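## Task

Take as many as possible of these labelled jars from the tall shelving unit and set each one standing upright on the worktop of the shelved bench: NAOH 4 M, NAOH 6 M, NAOH 2 M, CACL2 2 M, HCL 0.1 M, MGCL2 0.1 M, KOH 0.1 M, EDTA 0.5 M, NACL 0.5 M, TRIS 6 M, HCL 6 M, NAOH 0.1 M. Do not bring any unlisted container to the bench, because each one outweighs a listed jar. All other containers on the shelving must stay where they are. The task fails if any container drops or reaches the floor, or if the robot topples. A jar hit hard stops counting and is penalised. Ending with the robot leaning is penalised, and a steep lean fails the task.

## Robot and tools

ROBOT. A TidyBot++: a wheeled base 0.54 m long, 0.50 m wide and 0.38 m tall, carrying a single seven-joint Kinova arm with a two-finger Robotiq gripper. The shoulder sits 0.12 m ahead of the base centre, 0.68 m up. Links: upper arm 0.42 m, forearm 0.31 m, hand 0.31 m. Cameras: base_camera (fixed on the base, looking forward and down) and wrist_camera (looks along the hand). The arm begins folded with the hand aimed down. Loose objects can occasionally be nudged by outside disturbances.

FRAMES. Base frame: origin on the floor beneath the base centre, x ahead, y to the left, z upward, metres. hand_pose is reported in this frame and refers to the point halfway between the finger pads; the hand's own z axis runs out along the fingers, which open along its y axis. Odometry frame is the base frame as it stood at the scene start; base_odometry counts wheel rotation only (slip shows as travel), heading in rad, left positive, range -3.142 to 3.142. base_tilt is in degrees, positive when leaning forward or right.

TOOL move. Every argument other than cameras and blocking forms one action; parts of an action begin together.
- base: object with any of translate_m (forward +), strafe_m (left +), rotate_rad (counter-clockwise from above +). These are relative offsets from where the base stands when the command starts, measured along its axes then. Ranges: translate_m and strafe_m -2 to 2 m, rotate_rad -6.3 to 6.3 rad.
- joints: object of absolute joint targets by name, radians: joint_1_rad to joint_7_rad, plus gripper_pos (0 fully open, about 85 mm gap; 1 fully closed). joint_2_rad limited to ±2.249, joint_4_rad to ±2.579, joint_6_rad to ±2.099; joints 1, 3, 5, 7 turn freely but go the short way, so send steps under half a turn. joint_1_rad positive turns the arm clockwise from above (opposite to rotate_rad). Done tolerances: 0.039, 0.097, 0.061, 0.061, 0.114, 0.114, 0.096 rad, gripper 0.03.
- target: one list of seven numbers, an absolute hand pose in the base frame: [x, y, z, qw, qx, qy, qz], metres then unit quaternion, same format as hand_pose. Together with target, joints may contain only gripper_pos.
- speeds: per-action caps; translate_m and strafe_m 0.05 to 0.5 m/s (give one of them for a combined drive), rotate_rad 0.1 to 1.57 rad/s.
- min_time_s: 0.1 to 8 s, minimum duration for arm motions.
- cameras: list from base_camera, wrist_camera, all; [] for none.
- blocking: true (default) returns after everything settles; false returns within about half a second while motion continues.
A move without an action just reports state, images and the scene number. Unknown keys make a call invalid; out-of-range numbers get it refused, and then your later move, wait and finished_scene calls in that reply are skipped. Single actions stop at 15 s; base moves time out at 14 s.

OTHER TOOLS. wait(seconds 0 to 10, cameras) lets time pass and returns state. stop(cameras) brakes all running motions. zoom_image(camera, region [x0, y0, x1, y1] in pixels, max 504 by 504) enlarges part of the latest image; base_camera is 644x364, wrist_camera 644x476. read_manual(section "licences") only gives licence text. finished_scene(scene = current scene number) ends the scene irreversibly; the jars must stay placed without the robot.

RESULT LINES. move: "done" or the worst status. base_status, joint_status, hand_status: done, moving, off_target (rested away from target, may still push), stopped, contact_stop, time_out, not_followed (safety check held back targets; "pose unreachable" for a target, "joint command not followed" with "cause:" for self-collision), torque_fault, limit_stop_at_motor_heat. on_its_own lists uncommanded behaviour. motor_effort gives per-motor percent of max, bracketed number is the peak in the last action. hand_target is where the hand would be with joints on target. ARM HIT, MOTOR HOT and OVER-TEMPERATURE FAULT lines warn of problems. gripper_pos at 1 reading done means nothing held; off_target at a partial value means an object is gripped.

TIPS. After a target, shift the next target by (desired position minus hand_pose). To hold still with a load, resend hand_target, not hand_pose. Loads make the arm sag; friction can leave joints a tolerance short. The hand can reach about 0.94 m high pointing down, only close in; shelf heights matter. The arm does not avoid furniture and keeps pushing; nothing stops it striking the base. Poses low and forward close to the base go wrong.

AVOID. Driving or turning while the arm is caught on furniture (tipping); swinging a stretched arm sideways; reaching far over furniture from the fold; slamming the hand into jars, shelves or the bench (torque faults, 10 s arm freeze); releasing a jar above the surface or while moving; squeezing hard on a jar still resting on a shelf; knocking neighbouring containers; leaving the arm stretched or loaded for long (motor heat). Back away to right a slight lean.

Each tool is called after ">>>" as name(argument=value, ...), one argument or row to a line, values as JSON.

## Session

>>> move(
)

Scene clock: 0.00 s.
base_odometry: x=+0.000 y=+0.000 heading=+0.000
base_tilt: forward=+0.1 right=-0.2
base_status: not commanded
joint_positions: joint_1_rad=+0.044 joint_2_rad=-0.318 joint_3_rad=+3.162 joint_4_rad=-2.529 joint_5_rad=+0.029 joint_6_rad=-0.897 joint_7_rad=+1.587 gripper_pos=+0.000
joint_status: not commanded
motor_effort: joint_1_rad=+0 joint_2_rad=-1 joint_3_rad=+2 joint_4_rad=+11 joint_5_rad=+1 joint_6_rad=+0 joint_7_rad=+1
hand_pose: x=+0.2497 y=-0.0132 z=+0.5826 quat_wxyz=(+0.009, +1.000, -0.014, +0.016) (m; base frame)
hand_target: x=+0.2498 y=-0.0132 z=+0.5826 quat_wxyz=(+0.009, +1.000, -0.014, +0.016) (m; base frame)
hand_status: not commanded
pictures: base_camera, wrist_camera

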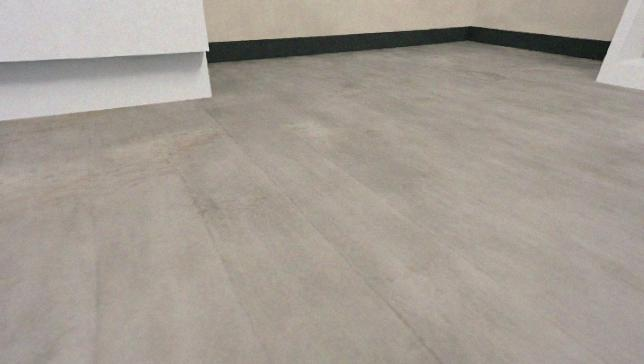

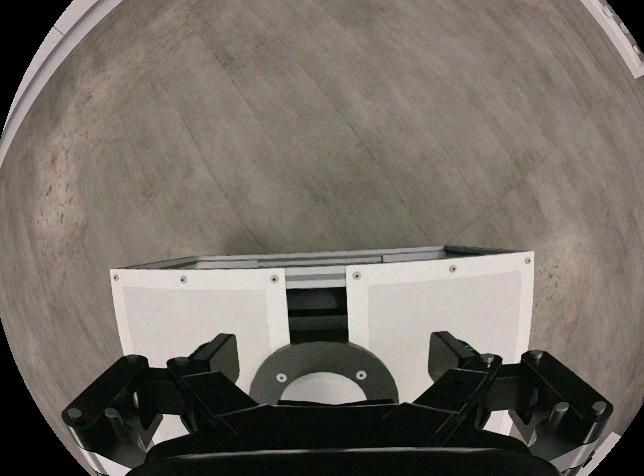

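>>> move(
  joints={"joint_6_rad": 0.64},
  cameras=["wrist_camera"],
)

>>> move(
  joints={"joint_1_rad": -1.0},
  cameras=["wrist_camera"],
)

>>> move(
  joints={"joint_1_rad": 1.1},
  cameras=["wrist_camera"],
)

Scene clock: 11.73 s.
move: done
base_odometry: x=+0.000 y=+0.000 heading=+0.000
base_tilt: forward=+0.1 right=-0.2
base_status: not commanded
joint_positions: joint_1_rad=+0.044 joint_2_rad=-0.318 joint_3_rad=+3.162 joint_4_rad=-2.529 joint_5_rad=+0.029 joint_6_rad=+0.558 joint_7_rad=+1.587 gripper_pos=+0.000
joint_status: all done
motor_effort: joint_1_rad=+0(1) joint_2_rad=-6(7) joint_3_rad=+2(2) joint_4_rad=+16(17) joint_5_rad=+0(1) joint_6_rad=+8(9) joint_7_rad=+1(1)
hand_pose: x=+0.5496 y=-0.0222 z=+0.8680 quat_wxyz=(+0.027, +0.736, -0.005, +0.677) (m; base frame)
hand_target: x=+0.5506 y=-0.0218 z=+0.8935 quat_wxyz=(+0.028, +0.707, -0.004, +0.706) (m; base frame)
hand_status: not commanded
pictures: wrist_camera
camera_calibration:
wrist_camera: T_world_to_cam=[[-0.0660898, -0.99705, 0.0390359, -0.0231764], [-0.0821359, -0.0335526, -0.996056, 0.965628], [0.994427, -0.0690354, -0.0796761, -0.339812], [0, 0, 0, 1]] pos_world=[0.4157, -0.0141677, 0.93565]

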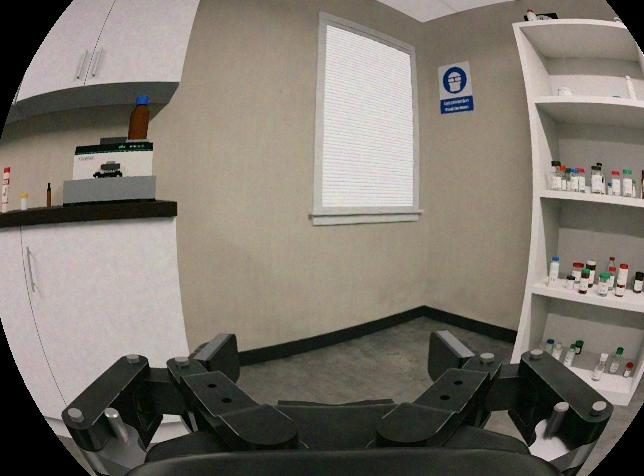

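Scene clock: 14.07 s.
move: done
base_odometry: x=+0.000 y=+0.000 heading=+0.000
base_tilt: forward=+0.1 right=-0.2
base_status: not commanded
joint_positions: joint_1_rad=-0.978 joint_2_rad=-0.318 joint_3_rad=+3.162 joint_4_rad=-2.529 joint_5_rad=+0.029 joint_6_rad=+0.558 joint_7_rad=+1.587 gripper_pos=+0.000
joint_status: all done
motor_effort: joint_1_rad=-1(2) joint_2_rad=-6(7) joint_3_rad=+2(2) joint_4_rad=+16(17) joint_5_rad=+0(1) joint_6_rad=+9(9) joint_7_rad=+0(1)
hand_pose: x=+0.3626 y=+0.3558 z=+0.8680 quat_wxyz=(-0.307, +0.644, +0.355, +0.604) (m; base frame)
hand_target: x=+0.3549 y=+0.3621 z=+0.8935 quat_wxyz=(-0.328, +0.615, +0.349, +0.626) (m; base frame)
hand_status: not commanded
pictures: wrist_camera
camera_calibration:
wrist_camera: T_world_to_cam=[[0.816121, -0.576563, 0.0389984, -0.128161], [-0.0142612, -0.0875593, -0.996057, 0.95755], [0.577705, 0.812347, -0.0796814, -0.290184], [0, 0, 0, 1]] pos_world=[0.285891, 0.24568, 0.93565]

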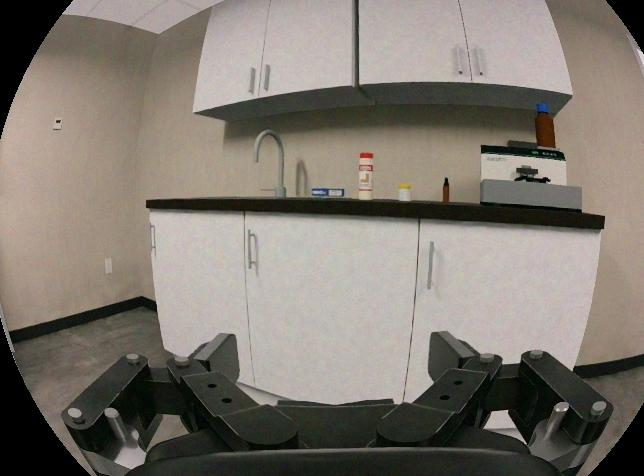

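Scene clock: 17.27 s.
move: done
base_odometry: x=+0.000 y=+0.000 heading=+0.000
base_tilt: forward=+0.2 right=-0.2
base_status: not commanded
joint_positions: joint_1_rad=+1.078 joint_2_rad=-0.318 joint_3_rad=+3.162 joint_4_rad=-2.529 joint_5_rad=+0.029 joint_6_rad=+0.558 joint_7_rad=+1.587 gripper_pos=+0.000
joint_status: all done
motor_effort: joint_1_rad=+0(1) joint_2_rad=-6(7) joint_3_rad=+2(2) joint_4_rad=+16(17) joint_5_rad=+1(1) joint_6_rad=+8(9) joint_7_rad=+1(1)
hand_pose: x=+0.3199 y=-0.3814 z=+0.8680 quat_wxyz=(+0.358, +0.637, -0.368, +0.575) (m; base frame)
hand_target: x=+0.3125 y=-0.3865 z=+0.8935 quat_wxyz=(+0.380, +0.609, -0.360, +0.596) (m; base frame)
hand_status: not commanded
pictures: wrist_camera
camera_calibration:
wrist_camera: T_world_to_cam=[[-0.890802, -0.452713, 0.0390245, 0.0750241], [-0.0708063, 0.0534638, -0.996056, 0.964283], [0.448842, -0.890052, -0.0796806, -0.274879], [0, 0, 0, 1]] pos_world=[0.258486, -0.262246, 0.93565]

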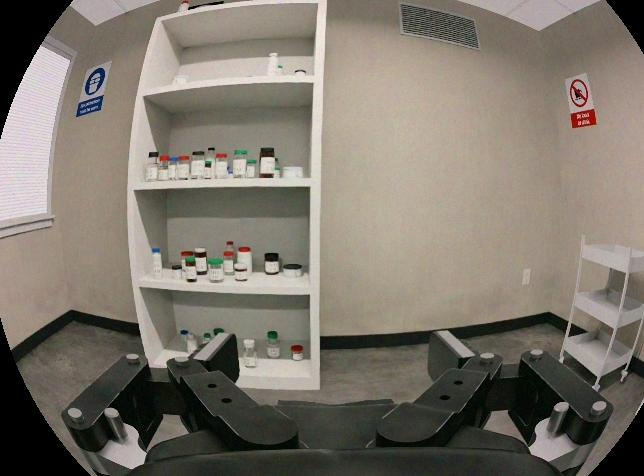

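>>> move(
  joints={"joint_1_rad": 2.2},
  cameras=["wrist_camera"],
)

>>> move(
  joints={"joint_1_rad": 3.6},
  cameras=["wrist_camera"],
)

Scene clock: 23.20 s.
move: done
base_odometry: x=+0.000 y=+0.000 heading=+0.000
base_tilt: forward=+0.1 right=-0.2
base_status: not commanded
joint_positions: joint_1_rad=+2.178 joint_2_rad=-0.318 joint_3_rad=+3.162 joint_4_rad=-2.529 joint_5_rad=+0.029 joint_6_rad=+0.558 joint_7_rad=+1.587 gripper_pos=+0.000
joint_status: all done
motor_effort: joint_1_rad=+0(2) joint_2_rad=-6(7) joint_3_rad=+1(2) joint_4_rad=+16(17) joint_5_rad=+0(1) joint_6_rad=+8(9) joint_7_rad=+1(1)
hand_pose: x=-0.1298 y=-0.3521 z=+0.8680 quat_wxyz=(+0.606, +0.351, -0.647, +0.303) (m; base frame)
hand_target: x=-0.1377 y=-0.3477 z=+0.8935 quat_wxyz=(+0.635, +0.331, -0.625, +0.309) (m; base frame)
hand_status: not commanded
pictures: wrist_camera
camera_calibration:
wrist_camera: T_world_to_cam=[[-0.807498, 0.588581, 0.0389692, 0.065143], [0.0155803, 0.0873229, -0.996058, 0.954], [-0.589664, -0.803708, -0.0796834, -0.151239], [0, 0, 0, 1]] pos_world=[-0.0514408, -0.2432, 0.93565]

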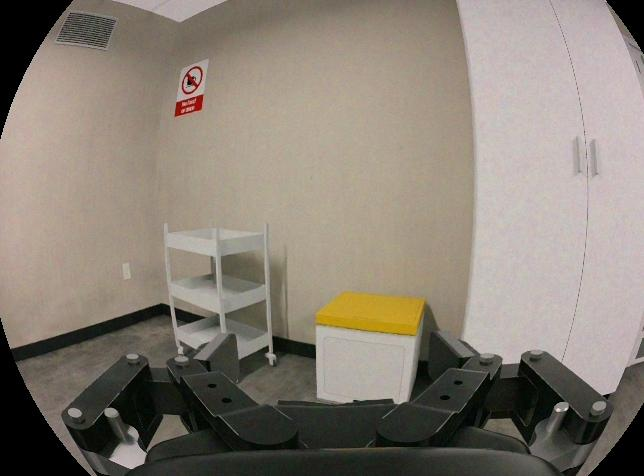

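Scene clock: 25.87 s.
move: done
base_odometry: x=+0.000 y=+0.000 heading=+0.000
base_tilt: forward=+0.1 right=-0.2
base_status: not commanded
joint_positions: joint_1_rad=+3.578 joint_2_rad=-0.318 joint_3_rad=+3.162 joint_4_rad=-2.529 joint_5_rad=+0.029 joint_6_rad=+0.558 joint_7_rad=+1.587 gripper_pos=+0.000
joint_status: all done
motor_effort: joint_1_rad=+0(2) joint_2_rad=-6(7) joint_3_rad=+2(2) joint_4_rad=+16(16) joint_5_rad=+0(1) joint_6_rad=+8(9) joint_7_rad=+1(1)
hand_pose: x=-0.2703 y=+0.1853 z=+0.8680 quat_wxyz=(+0.658, -0.149, -0.721, -0.159) (m; base frame)
hand_target: x=-0.2673 y=+0.1938 z=+0.8935 quat_wxyz=(+0.685, -0.150, -0.691, -0.173) (m; base frame)
hand_status: not commanded
pictures: wrist_camera
camera_calibration:
wrist_camera: T_world_to_cam=[[0.442744, 0.895799, 0.0390174, -0.0837066], [0.0887191, -0.000464838, -0.996057, 0.945293], [-0.892248, 0.44446, -0.0796803, -0.11523], [0, 0, 0, 1]] pos_world=[-0.149618, 0.126639, 0.93565]

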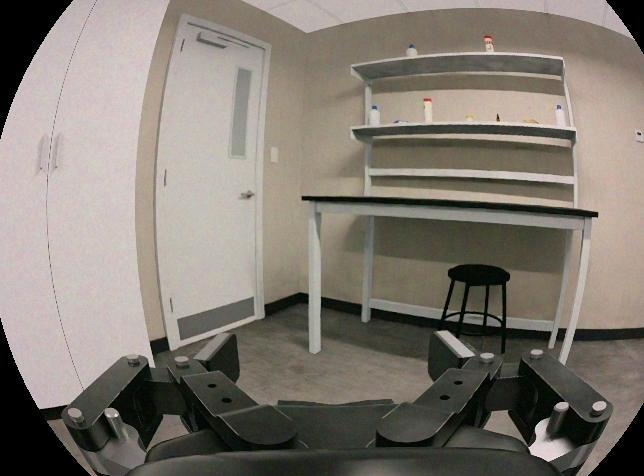

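>>> move(
  joints={"joint_1_rad": 0.0},
  base={"translate_m": 0.74, "strafe_m": -0.55, "rotate_rad": -0.92},
  cameras=["all"],
)

Scene clock: 65.80 s.
move: done
base_odometry: x=+0.740 y=-0.550 heading=-0.920
base_tilt: forward=+0.1 right=-0.2
base_status: done
joint_positions: joint_1_rad=+6.261 joint_2_rad=-0.316 joint_3_rad=+3.162 joint_4_rad=-2.529 joint_5_rad=+0.029 joint_6_rad=+0.561 joint_7_rad=+1.587 gripper_pos=+0.000
joint_status: all done
motor_effort: joint_1_rad=+0(2) joint_2_rad=-6(9) joint_3_rad=+2(3) joint_4_rad=+15(16) joint_5_rad=+1(1) joint_6_rad=+8(9) joint_7_rad=+1(1)
hand_pose: x=+0.5504 y=+0.0058 z=+0.8686 quat_wxyz=(-0.005, -0.735, -0.019, -0.678) (m; base frame)
hand_target: x=+0.5512 y=-0.0029 z=+0.8935 quat_wxyz=(-0.012, -0.707, -0.011, -0.707) (m; base frame)
hand_status: not commanded
pictures: base_camera, wrist_camera
camera_calibration:
wrist_camera: T_world_to_cam=[[-0.00118386, -0.999247, 0.0387763, -0.0307041], [-0.0773825, -0.0385685, -0.996255, 0.964836], [0.997001, -0.00418004, -0.0772786, -0.342553], [0, 0, 0, 1]] pos_world=[0.41615, 0.00509944, 0.935941]

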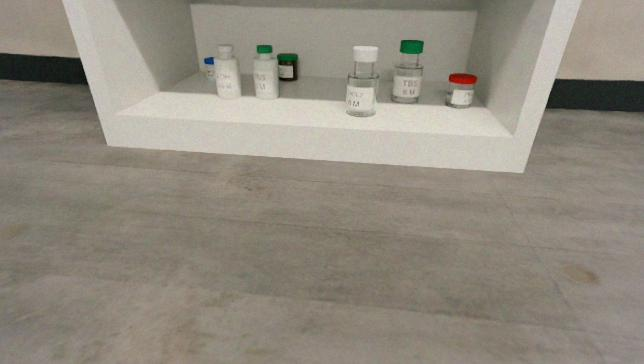

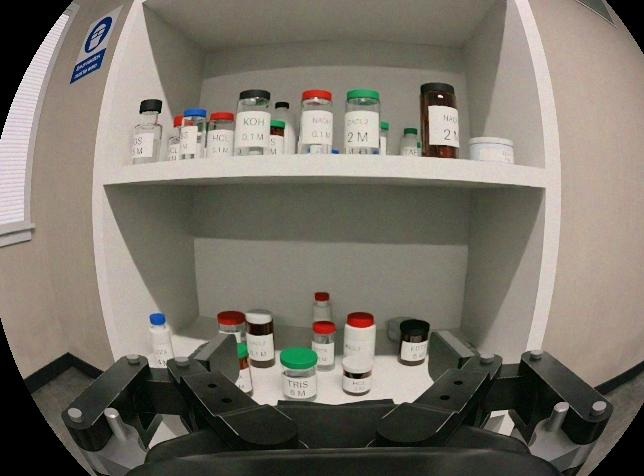

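>>> zoom_image(
  camera="wrist_camera",
  region=[120, 75, 330, 185],
)

>>> zoom_image(
  camera="wrist_camera",
  region=[320, 75, 530, 185],
)

>>> zoom_image(
  camera="wrist_camera",
  region=[140, 285, 300, 405],
)

>>> zoom_image(
  camera="wrist_camera",
  region=[290, 285, 450, 405],
)

>>> zoom_image(
  camera="base_camera",
  region=[190, 30, 340, 120],
)

>>> zoom_image(
  camera="base_camera",
  region=[340, 30, 490, 120],
)

Scaled by 2.400.

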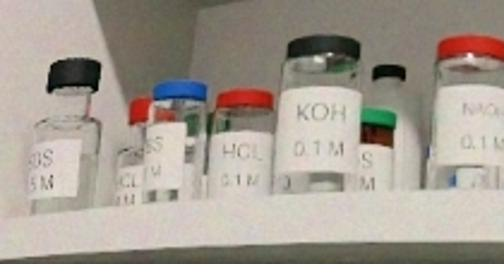

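Scaled by 2.400.

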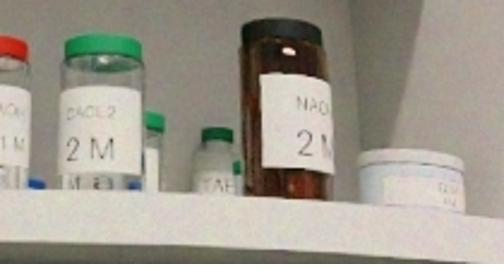

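Scaled by 3.150.

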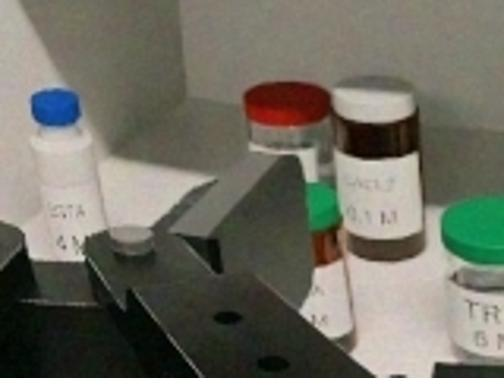

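Scaled by 3.150.

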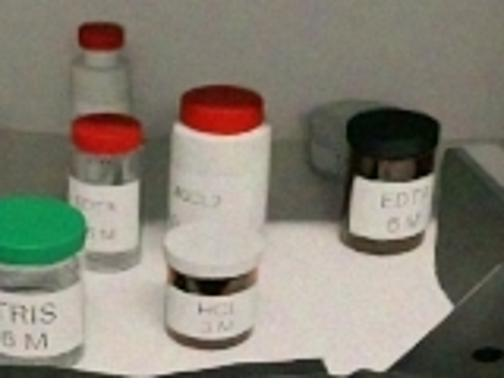

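Scaled by 3.360.

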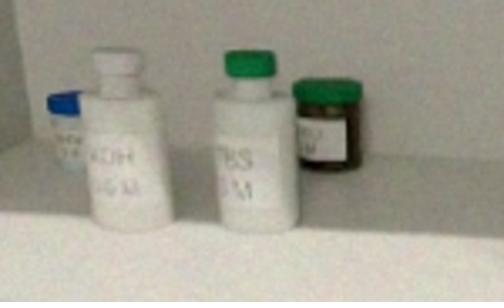

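Scaled by 3.360.

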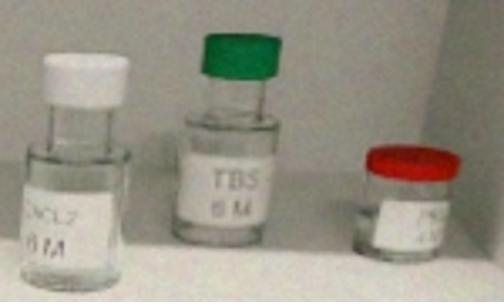

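>>> move(
  base={"rotate_rad": -0.056, "strafe_m":0.1},
  joints={"joint_1_rad": 0.02, "joint_2_rad": 0.76, "joint_3_rad":3.14, "joint_4_rad": -2.508, "joint_5_rad":0.0, "joint_6_rad": 1.5},
  cameras=["all"],
)

>>> zoom_image(
  camera="wrist_camera",
  region=[130, 100, 330, 260],
)

>>> zoom_image(
  camera="wrist_camera",
  region=[310, 100, 510, 260],
)

Scene clock: 119.13 s.
move: done
base_odometry: x=+0.820 y=-0.490 heading=-0.977
base_tilt: forward=+0.2 right=-0.3
base_status: done
joint_positions: joint_1_rad=+6.280 joint_2_rad=+0.727 joint_3_rad=+3.152 joint_4_rad=-2.521 joint_5_rad=+0.029 joint_6_rad=+1.415 joint_7_rad=+1.587 gripper_pos=+0.000
joint_status: all done
motor_effort: joint_1_rad=+0(2) joint_2_rad=-24(26) joint_3_rad=+1(3) joint_4_rad=+2(17) joint_5_rad=+1(2) joint_6_rad=+8(9) joint_7_rad=+1(1)
hand_pose: x=+0.6659 y=+0.0069 z=+0.6027 quat_wxyz=(+0.000, -0.793, -0.017, -0.609) (m; base frame)
hand_target: x=+0.6744 y=-0.0091 z=+0.6140 quat_wxyz=(-0.011, -0.773, +0.001, -0.634) (m; base frame)
hand_status: not commanded
pictures: base_camera, wrist_camera
camera_calibration:
wrist_camera: T_world_to_cam=[[0.00745102, -0.999527, 0.029823, -0.0194593], [-0.256522, -0.0307364, -0.96605, 0.80997], [0.96651, -0.000452214, -0.25663, -0.349832], [0, 0, 0, 1]] pos_world=[0.546036, 0.00528729, 0.693274]

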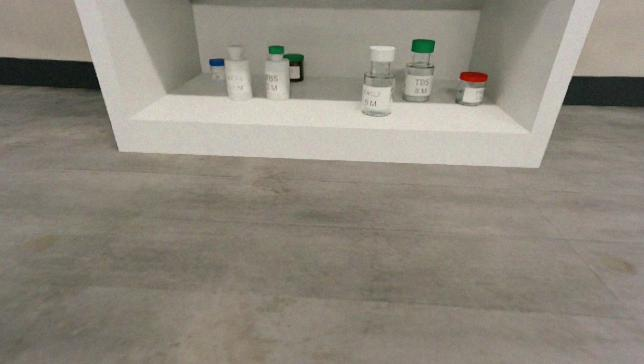

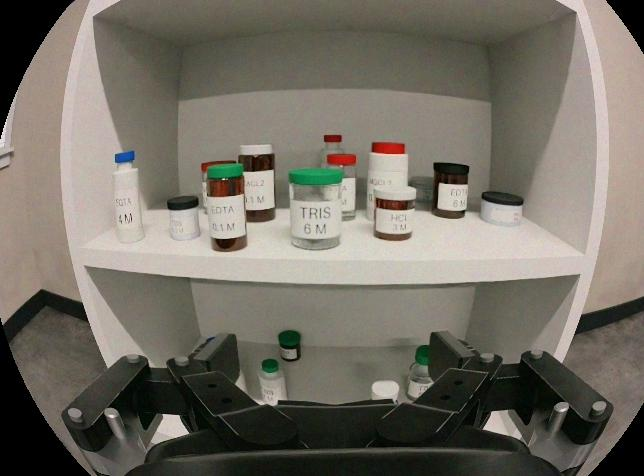

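Scaled by 2.520.

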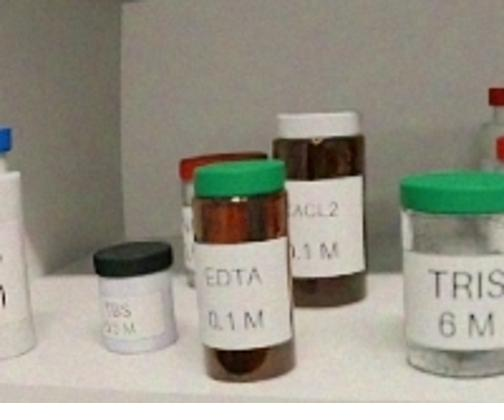

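Scaled by 2.520.

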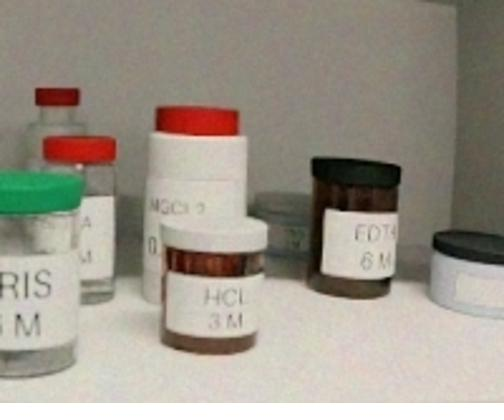

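>>> zoom_image(
  camera="base_camera",
  region=[200, 35, 320, 110],
)

>>> zoom_image(
  camera="base_camera",
  region=[355, 35, 495, 120],
)

>>> zoom_image(
  camera="wrist_camera",
  region=[310, 120, 370, 230],
)

Scaled by 4.200.

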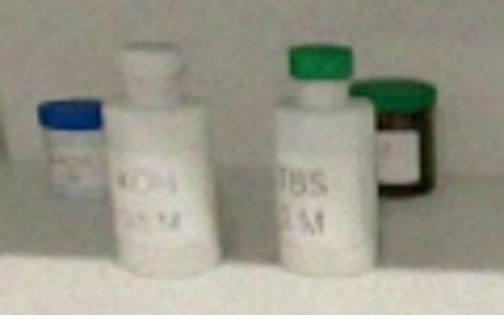

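Scaled by 3.600.

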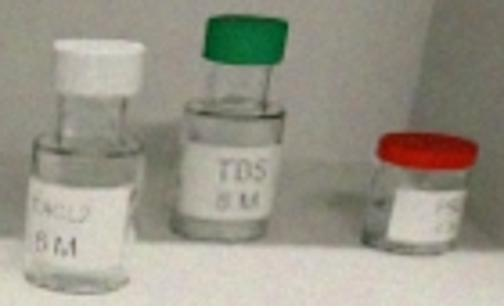

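Scaled by 4.582.

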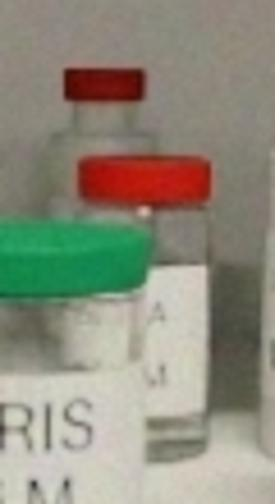

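>>> move(
  joints={"joint_1_rad": 0.02, "joint_2_rad": -0.162, "joint_3_rad":3.14, "joint_4_rad": -1.424, "joint_5_rad":0.0, "joint_6_rad": -0.65},
  cameras=["wrist_camera"],
)

>>> zoom_image(
  camera="wrist_camera",
  region=[90, 100, 290, 260],
)

>>> zoom_image(
  camera="wrist_camera",
  region=[270, 100, 430, 260],
)

>>> zoom_image(
  camera="wrist_camera",
  region=[390, 100, 550, 260],
)

Scene clock: 141.60 s.
move: done
base_odometry: x=+0.820 y=-0.490 heading=-0.977
base_tilt: forward=+0.1 right=-0.3
base_status: not commanded
joint_positions: joint_1_rad=+6.280 joint_2_rad=-0.160 joint_3_rad=+3.152 joint_4_rad=-1.437 joint_5_rad=+0.029 joint_6_rad=-0.563 joint_7_rad=+1.587 gripper_pos=+0.000
joint_status: all done
motor_effort: joint_1_rad=+0(1) joint_2_rad=-12(28) joint_3_rad=+1(2) joint_4_rad=+18(19) joint_5_rad=+0(2) joint_6_rad=+8(10) joint_7_rad=+0(1)
hand_pose: x=+0.6528 y=-0.0081 z=+1.1058 quat_wxyz=(-0.020, -0.795, -0.008, -0.606) (m; base frame)
hand_target: x=+0.6439 y=-0.0082 z=+1.0884 quat_wxyz=(-0.010, -0.817, +0.001, -0.577) (m; base frame)
hand_status: not commanded
pictures: wrist_camera
camera_calibration:
wrist_camera: T_world_to_cam=[[-0.0316178, -0.998174, 0.0514721, -0.0477943], [-0.264015, -0.0413281, -0.963633, 1.29424], [0.964, -0.0440574, -0.262227, -0.200644], [0, 0, 0, 1]] pos_world=[0.533608, -0.00305863, 1.19701]

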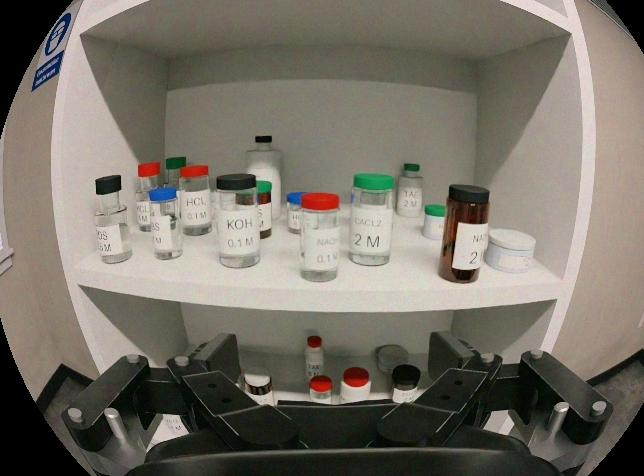

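Scaled by 2.520.

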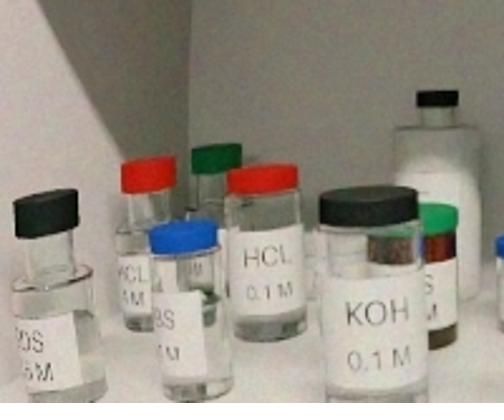

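Scaled by 3.150.

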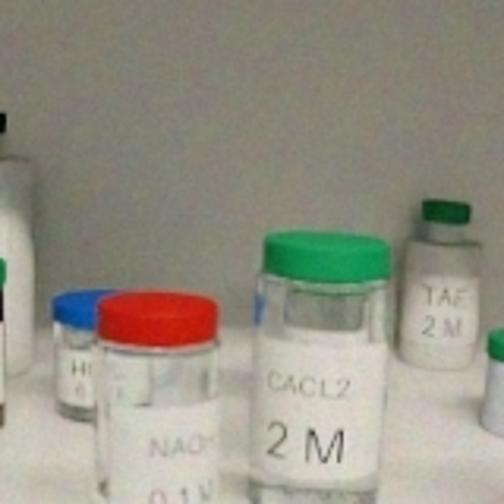

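Scaled by 3.150.

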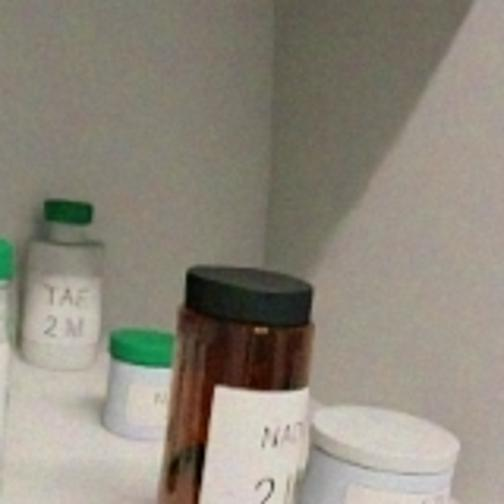

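>>> move(
  joints={"joint_1_rad": 0.02, "joint_2_rad": 0.04, "joint_3_rad":3.14, "joint_4_rad": -1.6, "joint_5_rad":0.0, "joint_6_rad": 0.045, "gripper_pos":0.1},
  cameras=["wrist_camera"],
)

Scene clock: 198.60 s.
move: done
base_odometry: x=+0.820 y=-0.490 heading=-0.977
base_tilt: forward=+0.1 right=-0.2
base_status: not commanded
joint_positions: joint_1_rad=+6.280 joint_2_rad=+0.030 joint_3_rad=+3.152 joint_4_rad=-1.591 joint_5_rad=+0.029 joint_6_rad=-0.040 joint_7_rad=+1.587 gripper_pos=+0.100
joint_status: all done
motor_effort: joint_1_rad=+0(1) joint_2_rad=-20(24) joint_3_rad=+1(3) joint_4_rad=+19(21) joint_5_rad=+0(2) joint_6_rad=+8(9) joint_7_rad=+0(1)
hand_pose: x=+0.7557 y=-0.0038 z=+1.0582 quat_wxyz=(-0.018, -0.738, -0.014, -0.674) (m; base frame)
hand_target: x=+0.7605 y=-0.0105 z=+1.0730 quat_wxyz=(-0.012, -0.716, +0.001, -0.698) (m; base frame)
hand_status: not commanded
pictures: wrist_camera
camera_calibration:
wrist_camera: T_world_to_cam=[[-0.0264559, -0.99833, 0.0513486, -0.0416089], [-0.0889776, -0.048811, -0.994837, 1.17643], [0.995682, -0.0308882, -0.0875377, -0.520904], [0, 0, 0, 1]] pos_world=[0.62223, -0.000206739, 1.12689]

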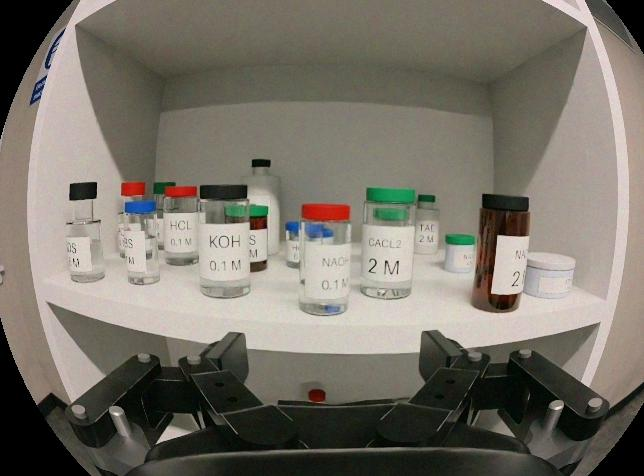

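>>> move(
  base={"translate_m": 0.24},
  speeds={"translate_m": 0.15},
  cameras=["wrist_camera"],
)

Scene clock: 209.63 s.
move: done
base_odometry: x=+0.954 y=-0.688 heading=-0.977
base_tilt: forward=+0.2 right=-0.2
base_status: done
joint_positions: joint_1_rad=+6.282 joint_2_rad=+0.031 joint_3_rad=+3.151 joint_4_rad=-1.592 joint_5_rad=+0.029 joint_6_rad=-0.036 joint_7_rad=+1.587 gripper_pos=+0.100
joint_status: not commanded
motor_effort: joint_1_rad=+0(1) joint_2_rad=-21(23) joint_3_rad=+2(2) joint_4_rad=+19(21) joint_5_rad=+0(1) joint_6_rad=+8(9) joint_7_rad=+1(2)
hand_pose: x=+0.7561 y=-0.0038 z=+1.0588 quat_wxyz=(-0.018, -0.737, -0.014, -0.675) (m; base frame)
hand_target: x=+0.7605 y=-0.0105 z=+1.0730 quat_wxyz=(-0.012, -0.716, +0.001, -0.698) (m; base frame)
hand_status: not commanded
pictures: wrist_camera
camera_calibration:
wrist_camera: T_world_to_cam=[[-0.026616, -0.99833, 0.0512627, -0.0414196], [-0.0858768, -0.0488078, -0.99511, 1.175], [0.99595, -0.0308881, -0.0844344, -0.524651], [0, 0, 0, 1]] pos_world=[0.622329, -0.000206739, 1.12708]

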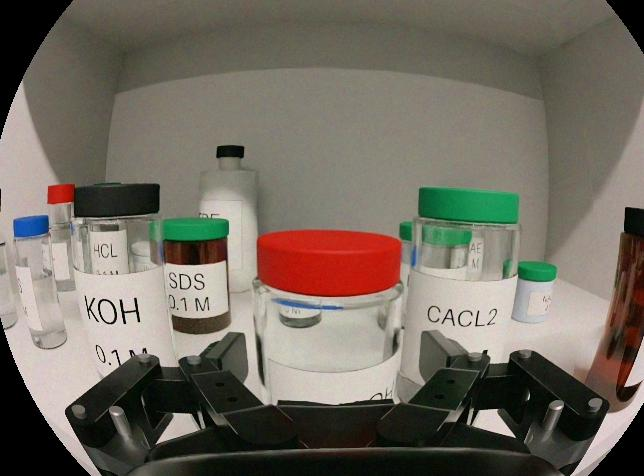

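>>> move(
  joints={"gripper_pos": 0.5},
  cameras=["wrist_camera"],
)

Scene clock: 214.33 s.
move: off_target
base_odometry: x=+0.954 y=-0.688 heading=-0.977
base_tilt: forward=+0.1 right=-0.3
base_status: not commanded
joint_positions: joint_1_rad=+6.282 joint_2_rad=+0.031 joint_3_rad=+3.150 joint_4_rad=-1.592 joint_5_rad=+0.029 joint_6_rad=-0.036 joint_7_rad=+1.587 gripper_pos=+0.423
joint_status: gripper_pos off_target (ended at +0.423, target +0.500)
motor_effort: joint_1_rad=+0(1) joint_2_rad=-19(20) joint_3_rad=+1(2) joint_4_rad=+19(20) joint_5_rad=+1(1) joint_6_rad=+9(9) joint_7_rad=+0(1)
hand_pose: x=+0.7561 y=-0.0034 z=+1.0590 quat_wxyz=(-0.018, -0.737, -0.014, -0.675) (m; base frame)
hand_target: x=+0.7605 y=-0.0105 z=+1.0730 quat_wxyz=(-0.012, -0.716, +0.001, -0.698) (m; base frame)
hand_status: not commanded
pictures: wrist_camera
camera_calibration:
wrist_camera: T_world_to_cam=[[-0.0260348, -0.998344, 0.0512907, -0.0415205], [-0.0853455, -0.048901, -0.995151, 1.17483], [0.996011, -0.030286, -0.0839311, -0.52524], [0, 0, 0, 1]] pos_world=[0.62233, 0.0000910981, 1.12718]

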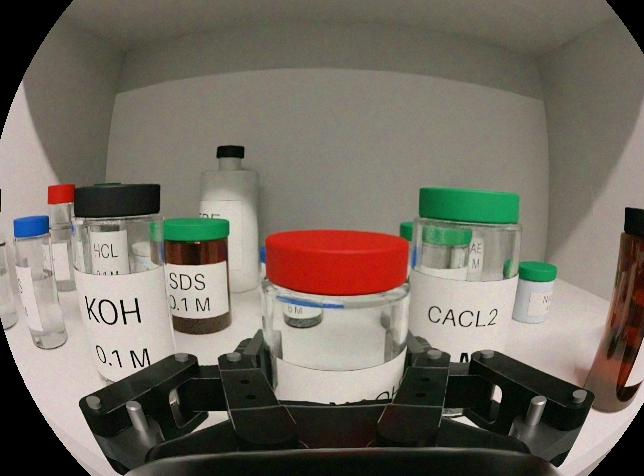

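>>> move(
  joints={"gripper_pos": 0.7},
)

>>> move(
  joints={"joint_4_rad": -1.44, "joint_6_rad": -0.19},
  min_time_s=2,
  cameras=["wrist_camera"],
)

Scene clock: 222.30 s.
move: off_target
base_odometry: x=+0.954 y=-0.688 heading=-0.977
base_tilt: forward=+0.1 right=-0.2
base_status: not commanded
joint_positions: joint_1_rad=+6.282 joint_2_rad=+0.031 joint_3_rad=+3.150 joint_4_rad=-1.592 joint_5_rad=+0.029 joint_6_rad=-0.036 joint_7_rad=+1.587 gripper_pos=+0.423
joint_status: gripper_pos off_target (ended at +0.423, target +0.700)
motor_effort: joint_1_rad=+0(1) joint_2_rad=-20(20) joint_3_rad=+2(2) joint_4_rad=+19(20) joint_5_rad=+1(1) joint_6_rad=+9(9) joint_7_rad=+1(1)
hand_pose: x=+0.7561 y=-0.0034 z=+1.0590 quat_wxyz=(-0.018, -0.737, -0.014, -0.675) (m; base frame)
hand_target: x=+0.7605 y=-0.0105 z=+1.0730 quat_wxyz=(-0.012, -0.716, +0.001, -0.698) (m; base frame)
hand_status: not commanded
pictures: none

Scene clock: 224.60 s.
move: done
base_odometry: x=+0.954 y=-0.688 heading=-0.977
base_tilt: forward=+0.1 right=-0.2
base_status: not commanded
joint_positions: joint_1_rad=+6.282 joint_2_rad=+0.031 joint_3_rad=+3.150 joint_4_rad=-1.470 joint_5_rad=+0.029 joint_6_rad=-0.111 joint_7_rad=+1.587 gripper_pos=+0.423
joint_status: all done
motor_effort: joint_1_rad=-1(1) joint_2_rad=-22(23) joint_3_rad=+1(2) joint_4_rad=+21(22) joint_5_rad=+1(1) joint_6_rad=+10(11) joint_7_rad=+1(1)
hand_pose: x=+0.7567 y=-0.0041 z=+1.1117 quat_wxyz=(-0.019, -0.721, -0.013, -0.692) (m; base frame)
hand_target: x=+0.7585 y=-0.0105 z=+1.0999 quat_wxyz=(-0.012, -0.741, +0.001, -0.671) (m; base frame)
hand_status: not commanded
pictures: wrist_camera
camera_calibration:
wrist_camera: T_world_to_cam=[[-0.0304858, -0.998272, 0.0502285, -0.0403557], [-0.0390652, -0.0490234, -0.998033, 1.1956], [0.998772, -0.032388, -0.0375032, -0.575154], [0, 0, 0, 1]] pos_world=[0.619924, -0.000301403, 1.17371]

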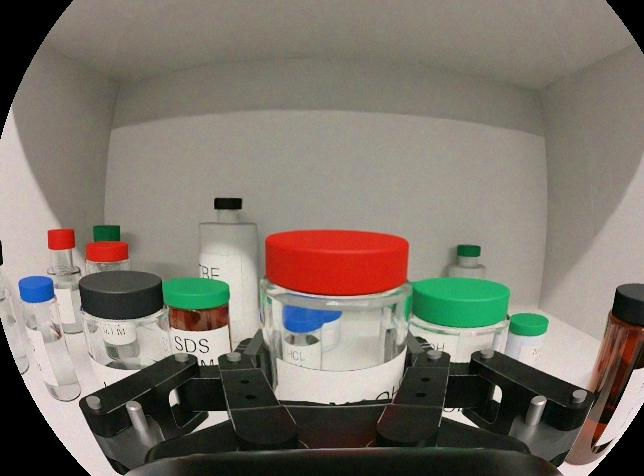

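>>> move(
  base={"translate_m": -0.5},
)

>>> move(
  base={"translate_m": -1.485, "strafe_m": -0.726, "rotate_rad": 3.142},
  speeds={"rotate_rad": 0.9},
  cameras=["all"],
)

Scene clock: 235.90 s.
move: done
base_odometry: x=+0.674 y=-0.274 heading=-0.977
base_tilt: forward=+0.1 right=-0.2
base_status: done
joint_positions: joint_1_rad=+6.287 joint_2_rad=+0.037 joint_3_rad=+3.146 joint_4_rad=-1.466 joint_5_rad=+0.029 joint_6_rad=-0.116 joint_7_rad=+1.587 gripper_pos=+0.423
joint_status: not commanded
motor_effort: joint_1_rad=-1(4) joint_2_rad=-22(26) joint_3_rad=+1(3) joint_4_rad=+21(22) joint_5_rad=+0(1) joint_6_rad=+10(11) joint_7_rad=+1(1)
hand_pose: x=+0.7591 y=-0.0050 z=+1.1087 quat_wxyz=(-0.020, -0.724, -0.012, -0.690) (m; base frame)
hand_target: x=+0.7585 y=-0.0105 z=+1.0999 quat_wxyz=(-0.012, -0.741, +0.001, -0.671) (m; base frame)
hand_status: not commanded
pictures: none

Scene clock: 241.03 s.
move: done
base_odometry: x=-0.759 y=+0.550 heading=+2.165
base_tilt: forward=+0.1 right=-0.2
base_status: done
joint_positions: joint_1_rad=+6.295 joint_2_rad=+0.039 joint_3_rad=+3.138 joint_4_rad=-1.466 joint_5_rad=+0.029 joint_6_rad=-0.116 joint_7_rad=+1.587 gripper_pos=+0.423
joint_status: not commanded
motor_effort: joint_1_rad=-1(3) joint_2_rad=-21(25) joint_3_rad=+1(4) joint_4_rad=+21(21) joint_5_rad=+1(1) joint_6_rad=+10(10) joint_7_rad=+1(1)
hand_pose: x=+0.7598 y=-0.0045 z=+1.1075 quat_wxyz=(-0.019, -0.724, -0.012, -0.689) (m; base frame)
hand_target: x=+0.7585 y=-0.0105 z=+1.0999 quat_wxyz=(-0.012, -0.741, +0.001, -0.671) (m; base frame)
hand_status: not commanded
pictures: base_camera, wrist_camera
camera_calibration:
wrist_camera: T_world_to_cam=[[-0.0304514, -0.998283, 0.0500294, -0.0402831], [-0.0481627, -0.048529, -0.99766, 1.198], [0.998375, -0.0327897, -0.0466022, -0.567974], [0, 0, 0, 1]] pos_world=[0.623524, -0.000699905, 1.17074]

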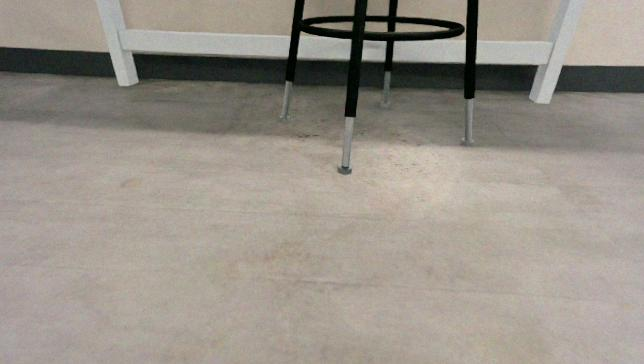

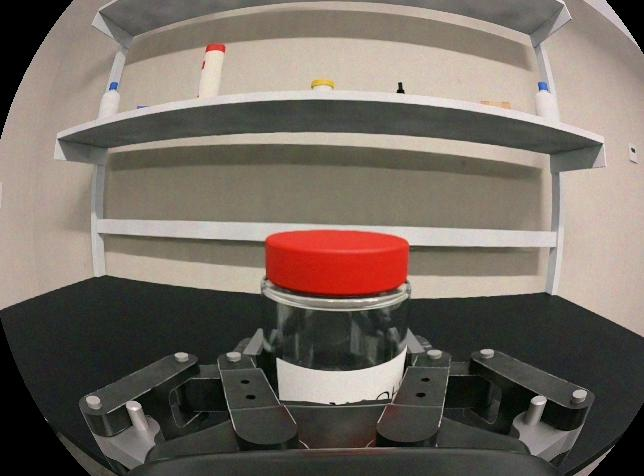

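>>> zoom_image(
  camera="wrist_camera",
  region=[0, 276, 200, 476],
)

Scaled by 2.520.

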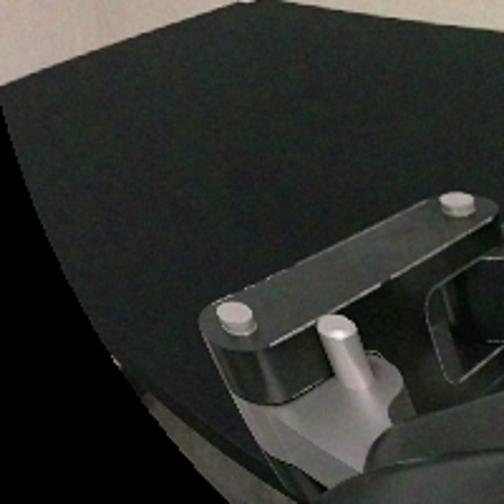

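>>> move(
  base={"translate_m": 0.33, "strafe_m": 0.40},
  speeds={"translate_m": 0.3},
)

>>> move(
  joints={"joint_2_rad": 0.055, "joint_4_rad": -1.71, "joint_6_rad": 0.21},
  min_time_s=2,
  cameras=["all"],
)

Scene clock: 294.30 s.
move: done
base_odometry: x=-1.275 y=+0.600 heading=+2.166
base_tilt: forward=+0.2 right=-0.3
base_status: done
joint_positions: joint_1_rad=+6.295 joint_2_rad=+0.039 joint_3_rad=+3.139 joint_4_rad=-1.466 joint_5_rad=+0.029 joint_6_rad=-0.117 joint_7_rad=+1.587 gripper_pos=+0.423
joint_status: not commanded
motor_effort: joint_1_rad=-1(2) joint_2_rad=-22(24) joint_3_rad=+2(3) joint_4_rad=+21(21) joint_5_rad=+1(1) joint_6_rad=+10(10) joint_7_rad=+1(1)
hand_pose: x=+0.7598 y=-0.0055 z=+1.1076 quat_wxyz=(-0.020, -0.724, -0.012, -0.689) (m; base frame)
hand_target: x=+0.7585 y=-0.0105 z=+1.0999 quat_wxyz=(-0.012, -0.741, +0.001, -0.671) (m; base frame)
hand_status: not commanded
pictures: none

Scene clock: 296.90 s.
move: done
base_odometry: x=-1.275 y=+0.600 heading=+2.166
base_tilt: forward=+0.1 right=-0.2
base_status: not commanded
joint_positions: joint_1_rad=+6.295 joint_2_rad=+0.039 joint_3_rad=+3.139 joint_4_rad=-1.704 joint_5_rad=+0.029 joint_6_rad=+0.114 joint_7_rad=+1.587 gripper_pos=+0.423
joint_status: all done
motor_effort: joint_1_rad=+0(1) joint_2_rad=-21(23) joint_3_rad=+1(2) joint_4_rad=+21(22) joint_5_rad=+1(1) joint_6_rad=+10(10) joint_7_rad=+0(2)
hand_pose: x=+0.7557 y=-0.0034 z=+1.0306 quat_wxyz=(-0.017, -0.727, -0.014, -0.686) (m; base frame)
hand_target: x=+0.7617 y=-0.0105 z=+1.0462 quat_wxyz=(-0.012, -0.701, +0.001, -0.713) (m; base frame)
hand_status: not commanded
pictures: base_camera, wrist_camera
camera_calibration:
wrist_camera: T_world_to_cam=[[-0.0250981, -0.998442, 0.0498323, -0.0392181], [-0.0554072, -0.048382, -0.997291, 1.12624], [0.998148, -0.0277912, -0.0541066, -0.559547], [0, 0, 0, 1]] pos_world=[0.619928, -0.00021775, 1.09487]

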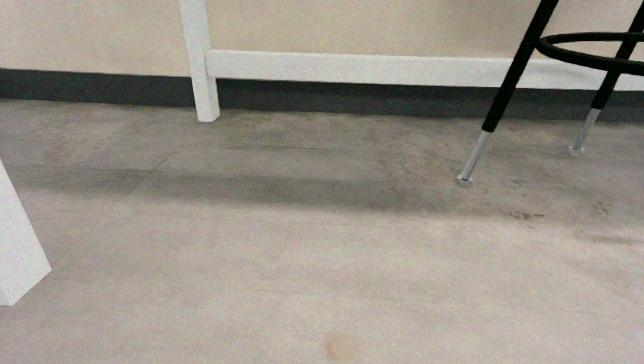

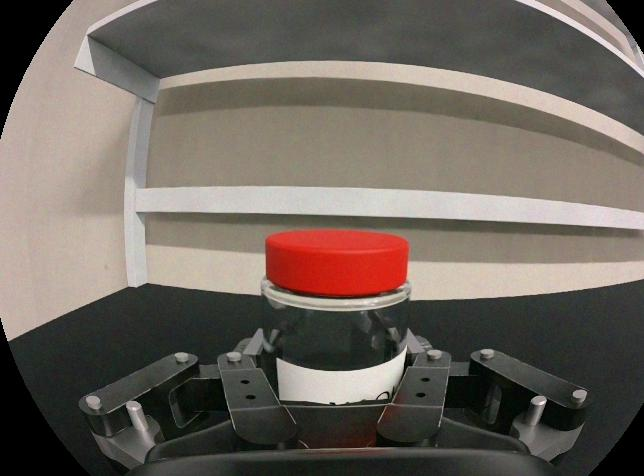

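>>> move(
  joints={"joint_2_rad": 0.065, "joint_4_rad": -1.77, "joint_6_rad": 0.27},
  min_time_s=2,
)

>>> move(
  joints={"joint_2_rad": 0.07, "joint_4_rad": -1.80, "joint_6_rad": 0.30},
  min_time_s=1.5,
  cameras=["wrist_camera"],
)

Scene clock: 308.77 s.
move: done
base_odometry: x=-1.275 y=+0.600 heading=+2.166
base_tilt: forward=+0.1 right=-0.2
base_status: not commanded
joint_positions: joint_1_rad=+6.295 joint_2_rad=+0.040 joint_3_rad=+3.139 joint_4_rad=-1.761 joint_5_rad=+0.029 joint_6_rad=+0.174 joint_7_rad=+1.587 gripper_pos=+0.423
joint_status: all done
motor_effort: joint_1_rad=+0(1) joint_2_rad=-22(23) joint_3_rad=+1(2) joint_4_rad=+20(22) joint_5_rad=+1(1) joint_6_rad=+10(11) joint_7_rad=+1(1)
hand_pose: x=+0.7525 y=-0.0028 z=+1.0129 quat_wxyz=(-0.017, -0.727, -0.015, -0.687) (m; base frame)
hand_target: x=+0.7610 y=-0.0105 z=+1.0214 quat_wxyz=(-0.012, -0.705, +0.001, -0.709) (m; base frame)
hand_status: not commanded
pictures: none

Scene clock: 310.53 s.
move: done
base_odometry: x=-1.275 y=+0.600 heading=+2.166
base_tilt: forward=+0.1 right=-0.2
base_status: not commanded
joint_positions: joint_1_rad=+6.295 joint_2_rad=+0.045 joint_3_rad=+3.139 joint_4_rad=-1.791 joint_5_rad=+0.029 joint_6_rad=+0.204 joint_7_rad=+1.587 gripper_pos=+0.423
joint_status: all done
motor_effort: joint_1_rad=+0(1) joint_2_rad=-22(23) joint_3_rad=+1(2) joint_4_rad=+20(22) joint_5_rad=+0(1) joint_6_rad=+10(11) joint_7_rad=+1(1)
hand_pose: x=+0.7518 y=-0.0026 z=+1.0009 quat_wxyz=(-0.016, -0.728, -0.015, -0.685) (m; base frame)
hand_target: x=+0.7600 y=-0.0105 z=+1.0091 quat_wxyz=(-0.012, -0.707, +0.001, -0.707) (m; base frame)
hand_status: not commanded
pictures: wrist_camera
camera_calibration:
wrist_camera: T_world_to_cam=[[-0.0224606, -0.998529, 0.0493482, -0.0385705], [-0.0587733, -0.0479565, -0.997119, 1.09874], [0.998019, -0.0252962, -0.0576097, -0.553617], [0, 0, 0, 1]] pos_world=[0.61623, 0.000173395, 1.06558]

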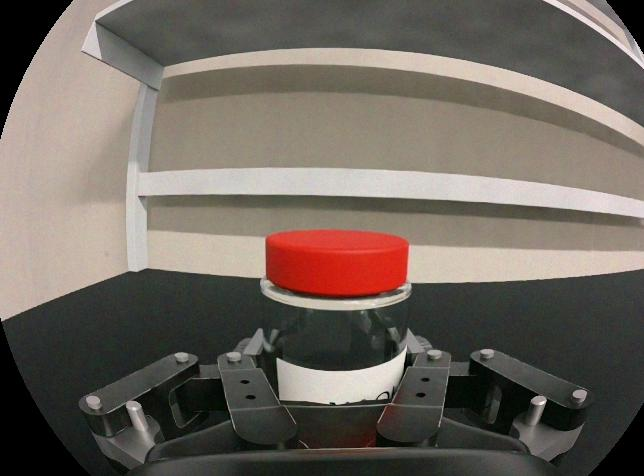

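>>> move(
  joints={"joint_2_rad": 0.075, "joint_4_rad": -1.82, "joint_6_rad": 0.32},
  min_time_s=1,
)

>>> move(
  joints={"joint_2_rad": 0.08, "joint_4_rad": -1.84, "joint_6_rad": 0.34},
  min_time_s=1,
)

>>> move(
  joints={"joint_2_rad": 0.085, "joint_4_rad": -1.86, "joint_6_rad": 0.36},
  min_time_s=1,
  cameras=["wrist_camera"],
)

Scene clock: 320.60 s.
move: done
base_odometry: x=-1.275 y=+0.600 heading=+2.166
base_tilt: forward=+0.2 right=-0.2
base_status: not commanded
joint_positions: joint_1_rad=+6.295 joint_2_rad=+0.050 joint_3_rad=+3.139 joint_4_rad=-1.811 joint_5_rad=+0.029 joint_6_rad=+0.224 joint_7_rad=+1.587 gripper_pos=+0.423
joint_status: all done
motor_effort: joint_1_rad=+0(1) joint_2_rad=-21(23) joint_3_rad=+1(2) joint_4_rad=+20(22) joint_5_rad=+0(1) joint_6_rad=+10(11) joint_7_rad=+1(1)
hand_pose: x=+0.7517 y=-0.0024 z=+0.9915 quat_wxyz=(-0.016, -0.730, -0.015, -0.683) (m; base frame)
hand_target: x=+0.7597 y=-0.0105 z=+0.9999 quat_wxyz=(-0.012, -0.709, +0.001, -0.706) (m; base frame)
hand_status: not commanded
pictures: none

Scene clock: 321.90 s.
move: done
base_odometry: x=-1.275 y=+0.600 heading=+2.166
base_tilt: forward=+0.1 right=-0.2
base_status: not commanded
joint_positions: joint_1_rad=+6.295 joint_2_rad=+0.054 joint_3_rad=+3.139 joint_4_rad=-1.831 joint_5_rad=+0.029 joint_6_rad=+0.244 joint_7_rad=+1.587 gripper_pos=+0.423
joint_status: all done
motor_effort: joint_1_rad=+0(1) joint_2_rad=-22(23) joint_3_rad=+1(2) joint_4_rad=+20(22) joint_5_rad=+0(1) joint_6_rad=+10(11) joint_7_rad=+1(1)
hand_pose: x=+0.7512 y=-0.0022 z=+0.9829 quat_wxyz=(-0.016, -0.731, -0.015, -0.682) (m; base frame)
hand_target: x=+0.7592 y=-0.0105 z=+0.9908 quat_wxyz=(-0.012, -0.710, +0.001, -0.704) (m; base frame)
hand_status: not commanded
pictures: none

Scene clock: 323.20 s.
move: done
base_odometry: x=-1.275 y=+0.600 heading=+2.166
base_tilt: forward=+0.1 right=-0.2
base_status: not commanded
joint_positions: joint_1_rad=+6.295 joint_2_rad=+0.054 joint_3_rad=+3.139 joint_4_rad=-1.845 joint_5_rad=+0.029 joint_6_rad=+0.272 joint_7_rad=+1.587 gripper_pos=+0.423
joint_status: all done
motor_effort: joint_1_rad=+0(1) joint_2_rad=-20(22) joint_3_rad=+1(2) joint_4_rad=+18(21) joint_5_rad=+0(1) joint_6_rad=+9(11) joint_7_rad=+1(1)
hand_pose: x=+0.7502 y=-0.0020 z=+0.9832 quat_wxyz=(-0.015, -0.727, -0.015, -0.687) (m; base frame)
hand_target: x=+0.7585 y=-0.0105 z=+0.9817 quat_wxyz=(-0.012, -0.712, +0.001, -0.702) (m; base frame)
hand_status: not commanded
pictures: wrist_camera
camera_calibration:
wrist_camera: T_world_to_cam=[[-0.0208229, -0.998595, 0.0487259, -0.0377706], [-0.0539675, -0.0475427, -0.99741, 1.07773], [0.998326, -0.0233986, -0.0529017, -0.55789], [0, 0, 0, 1]] pos_world=[0.614332, 0.000466675, 1.04726]

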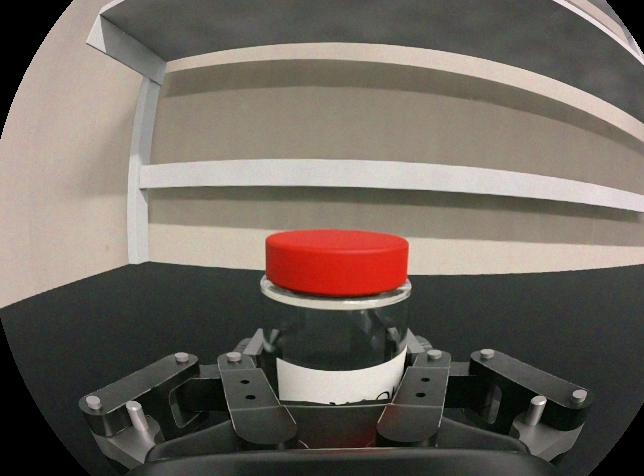

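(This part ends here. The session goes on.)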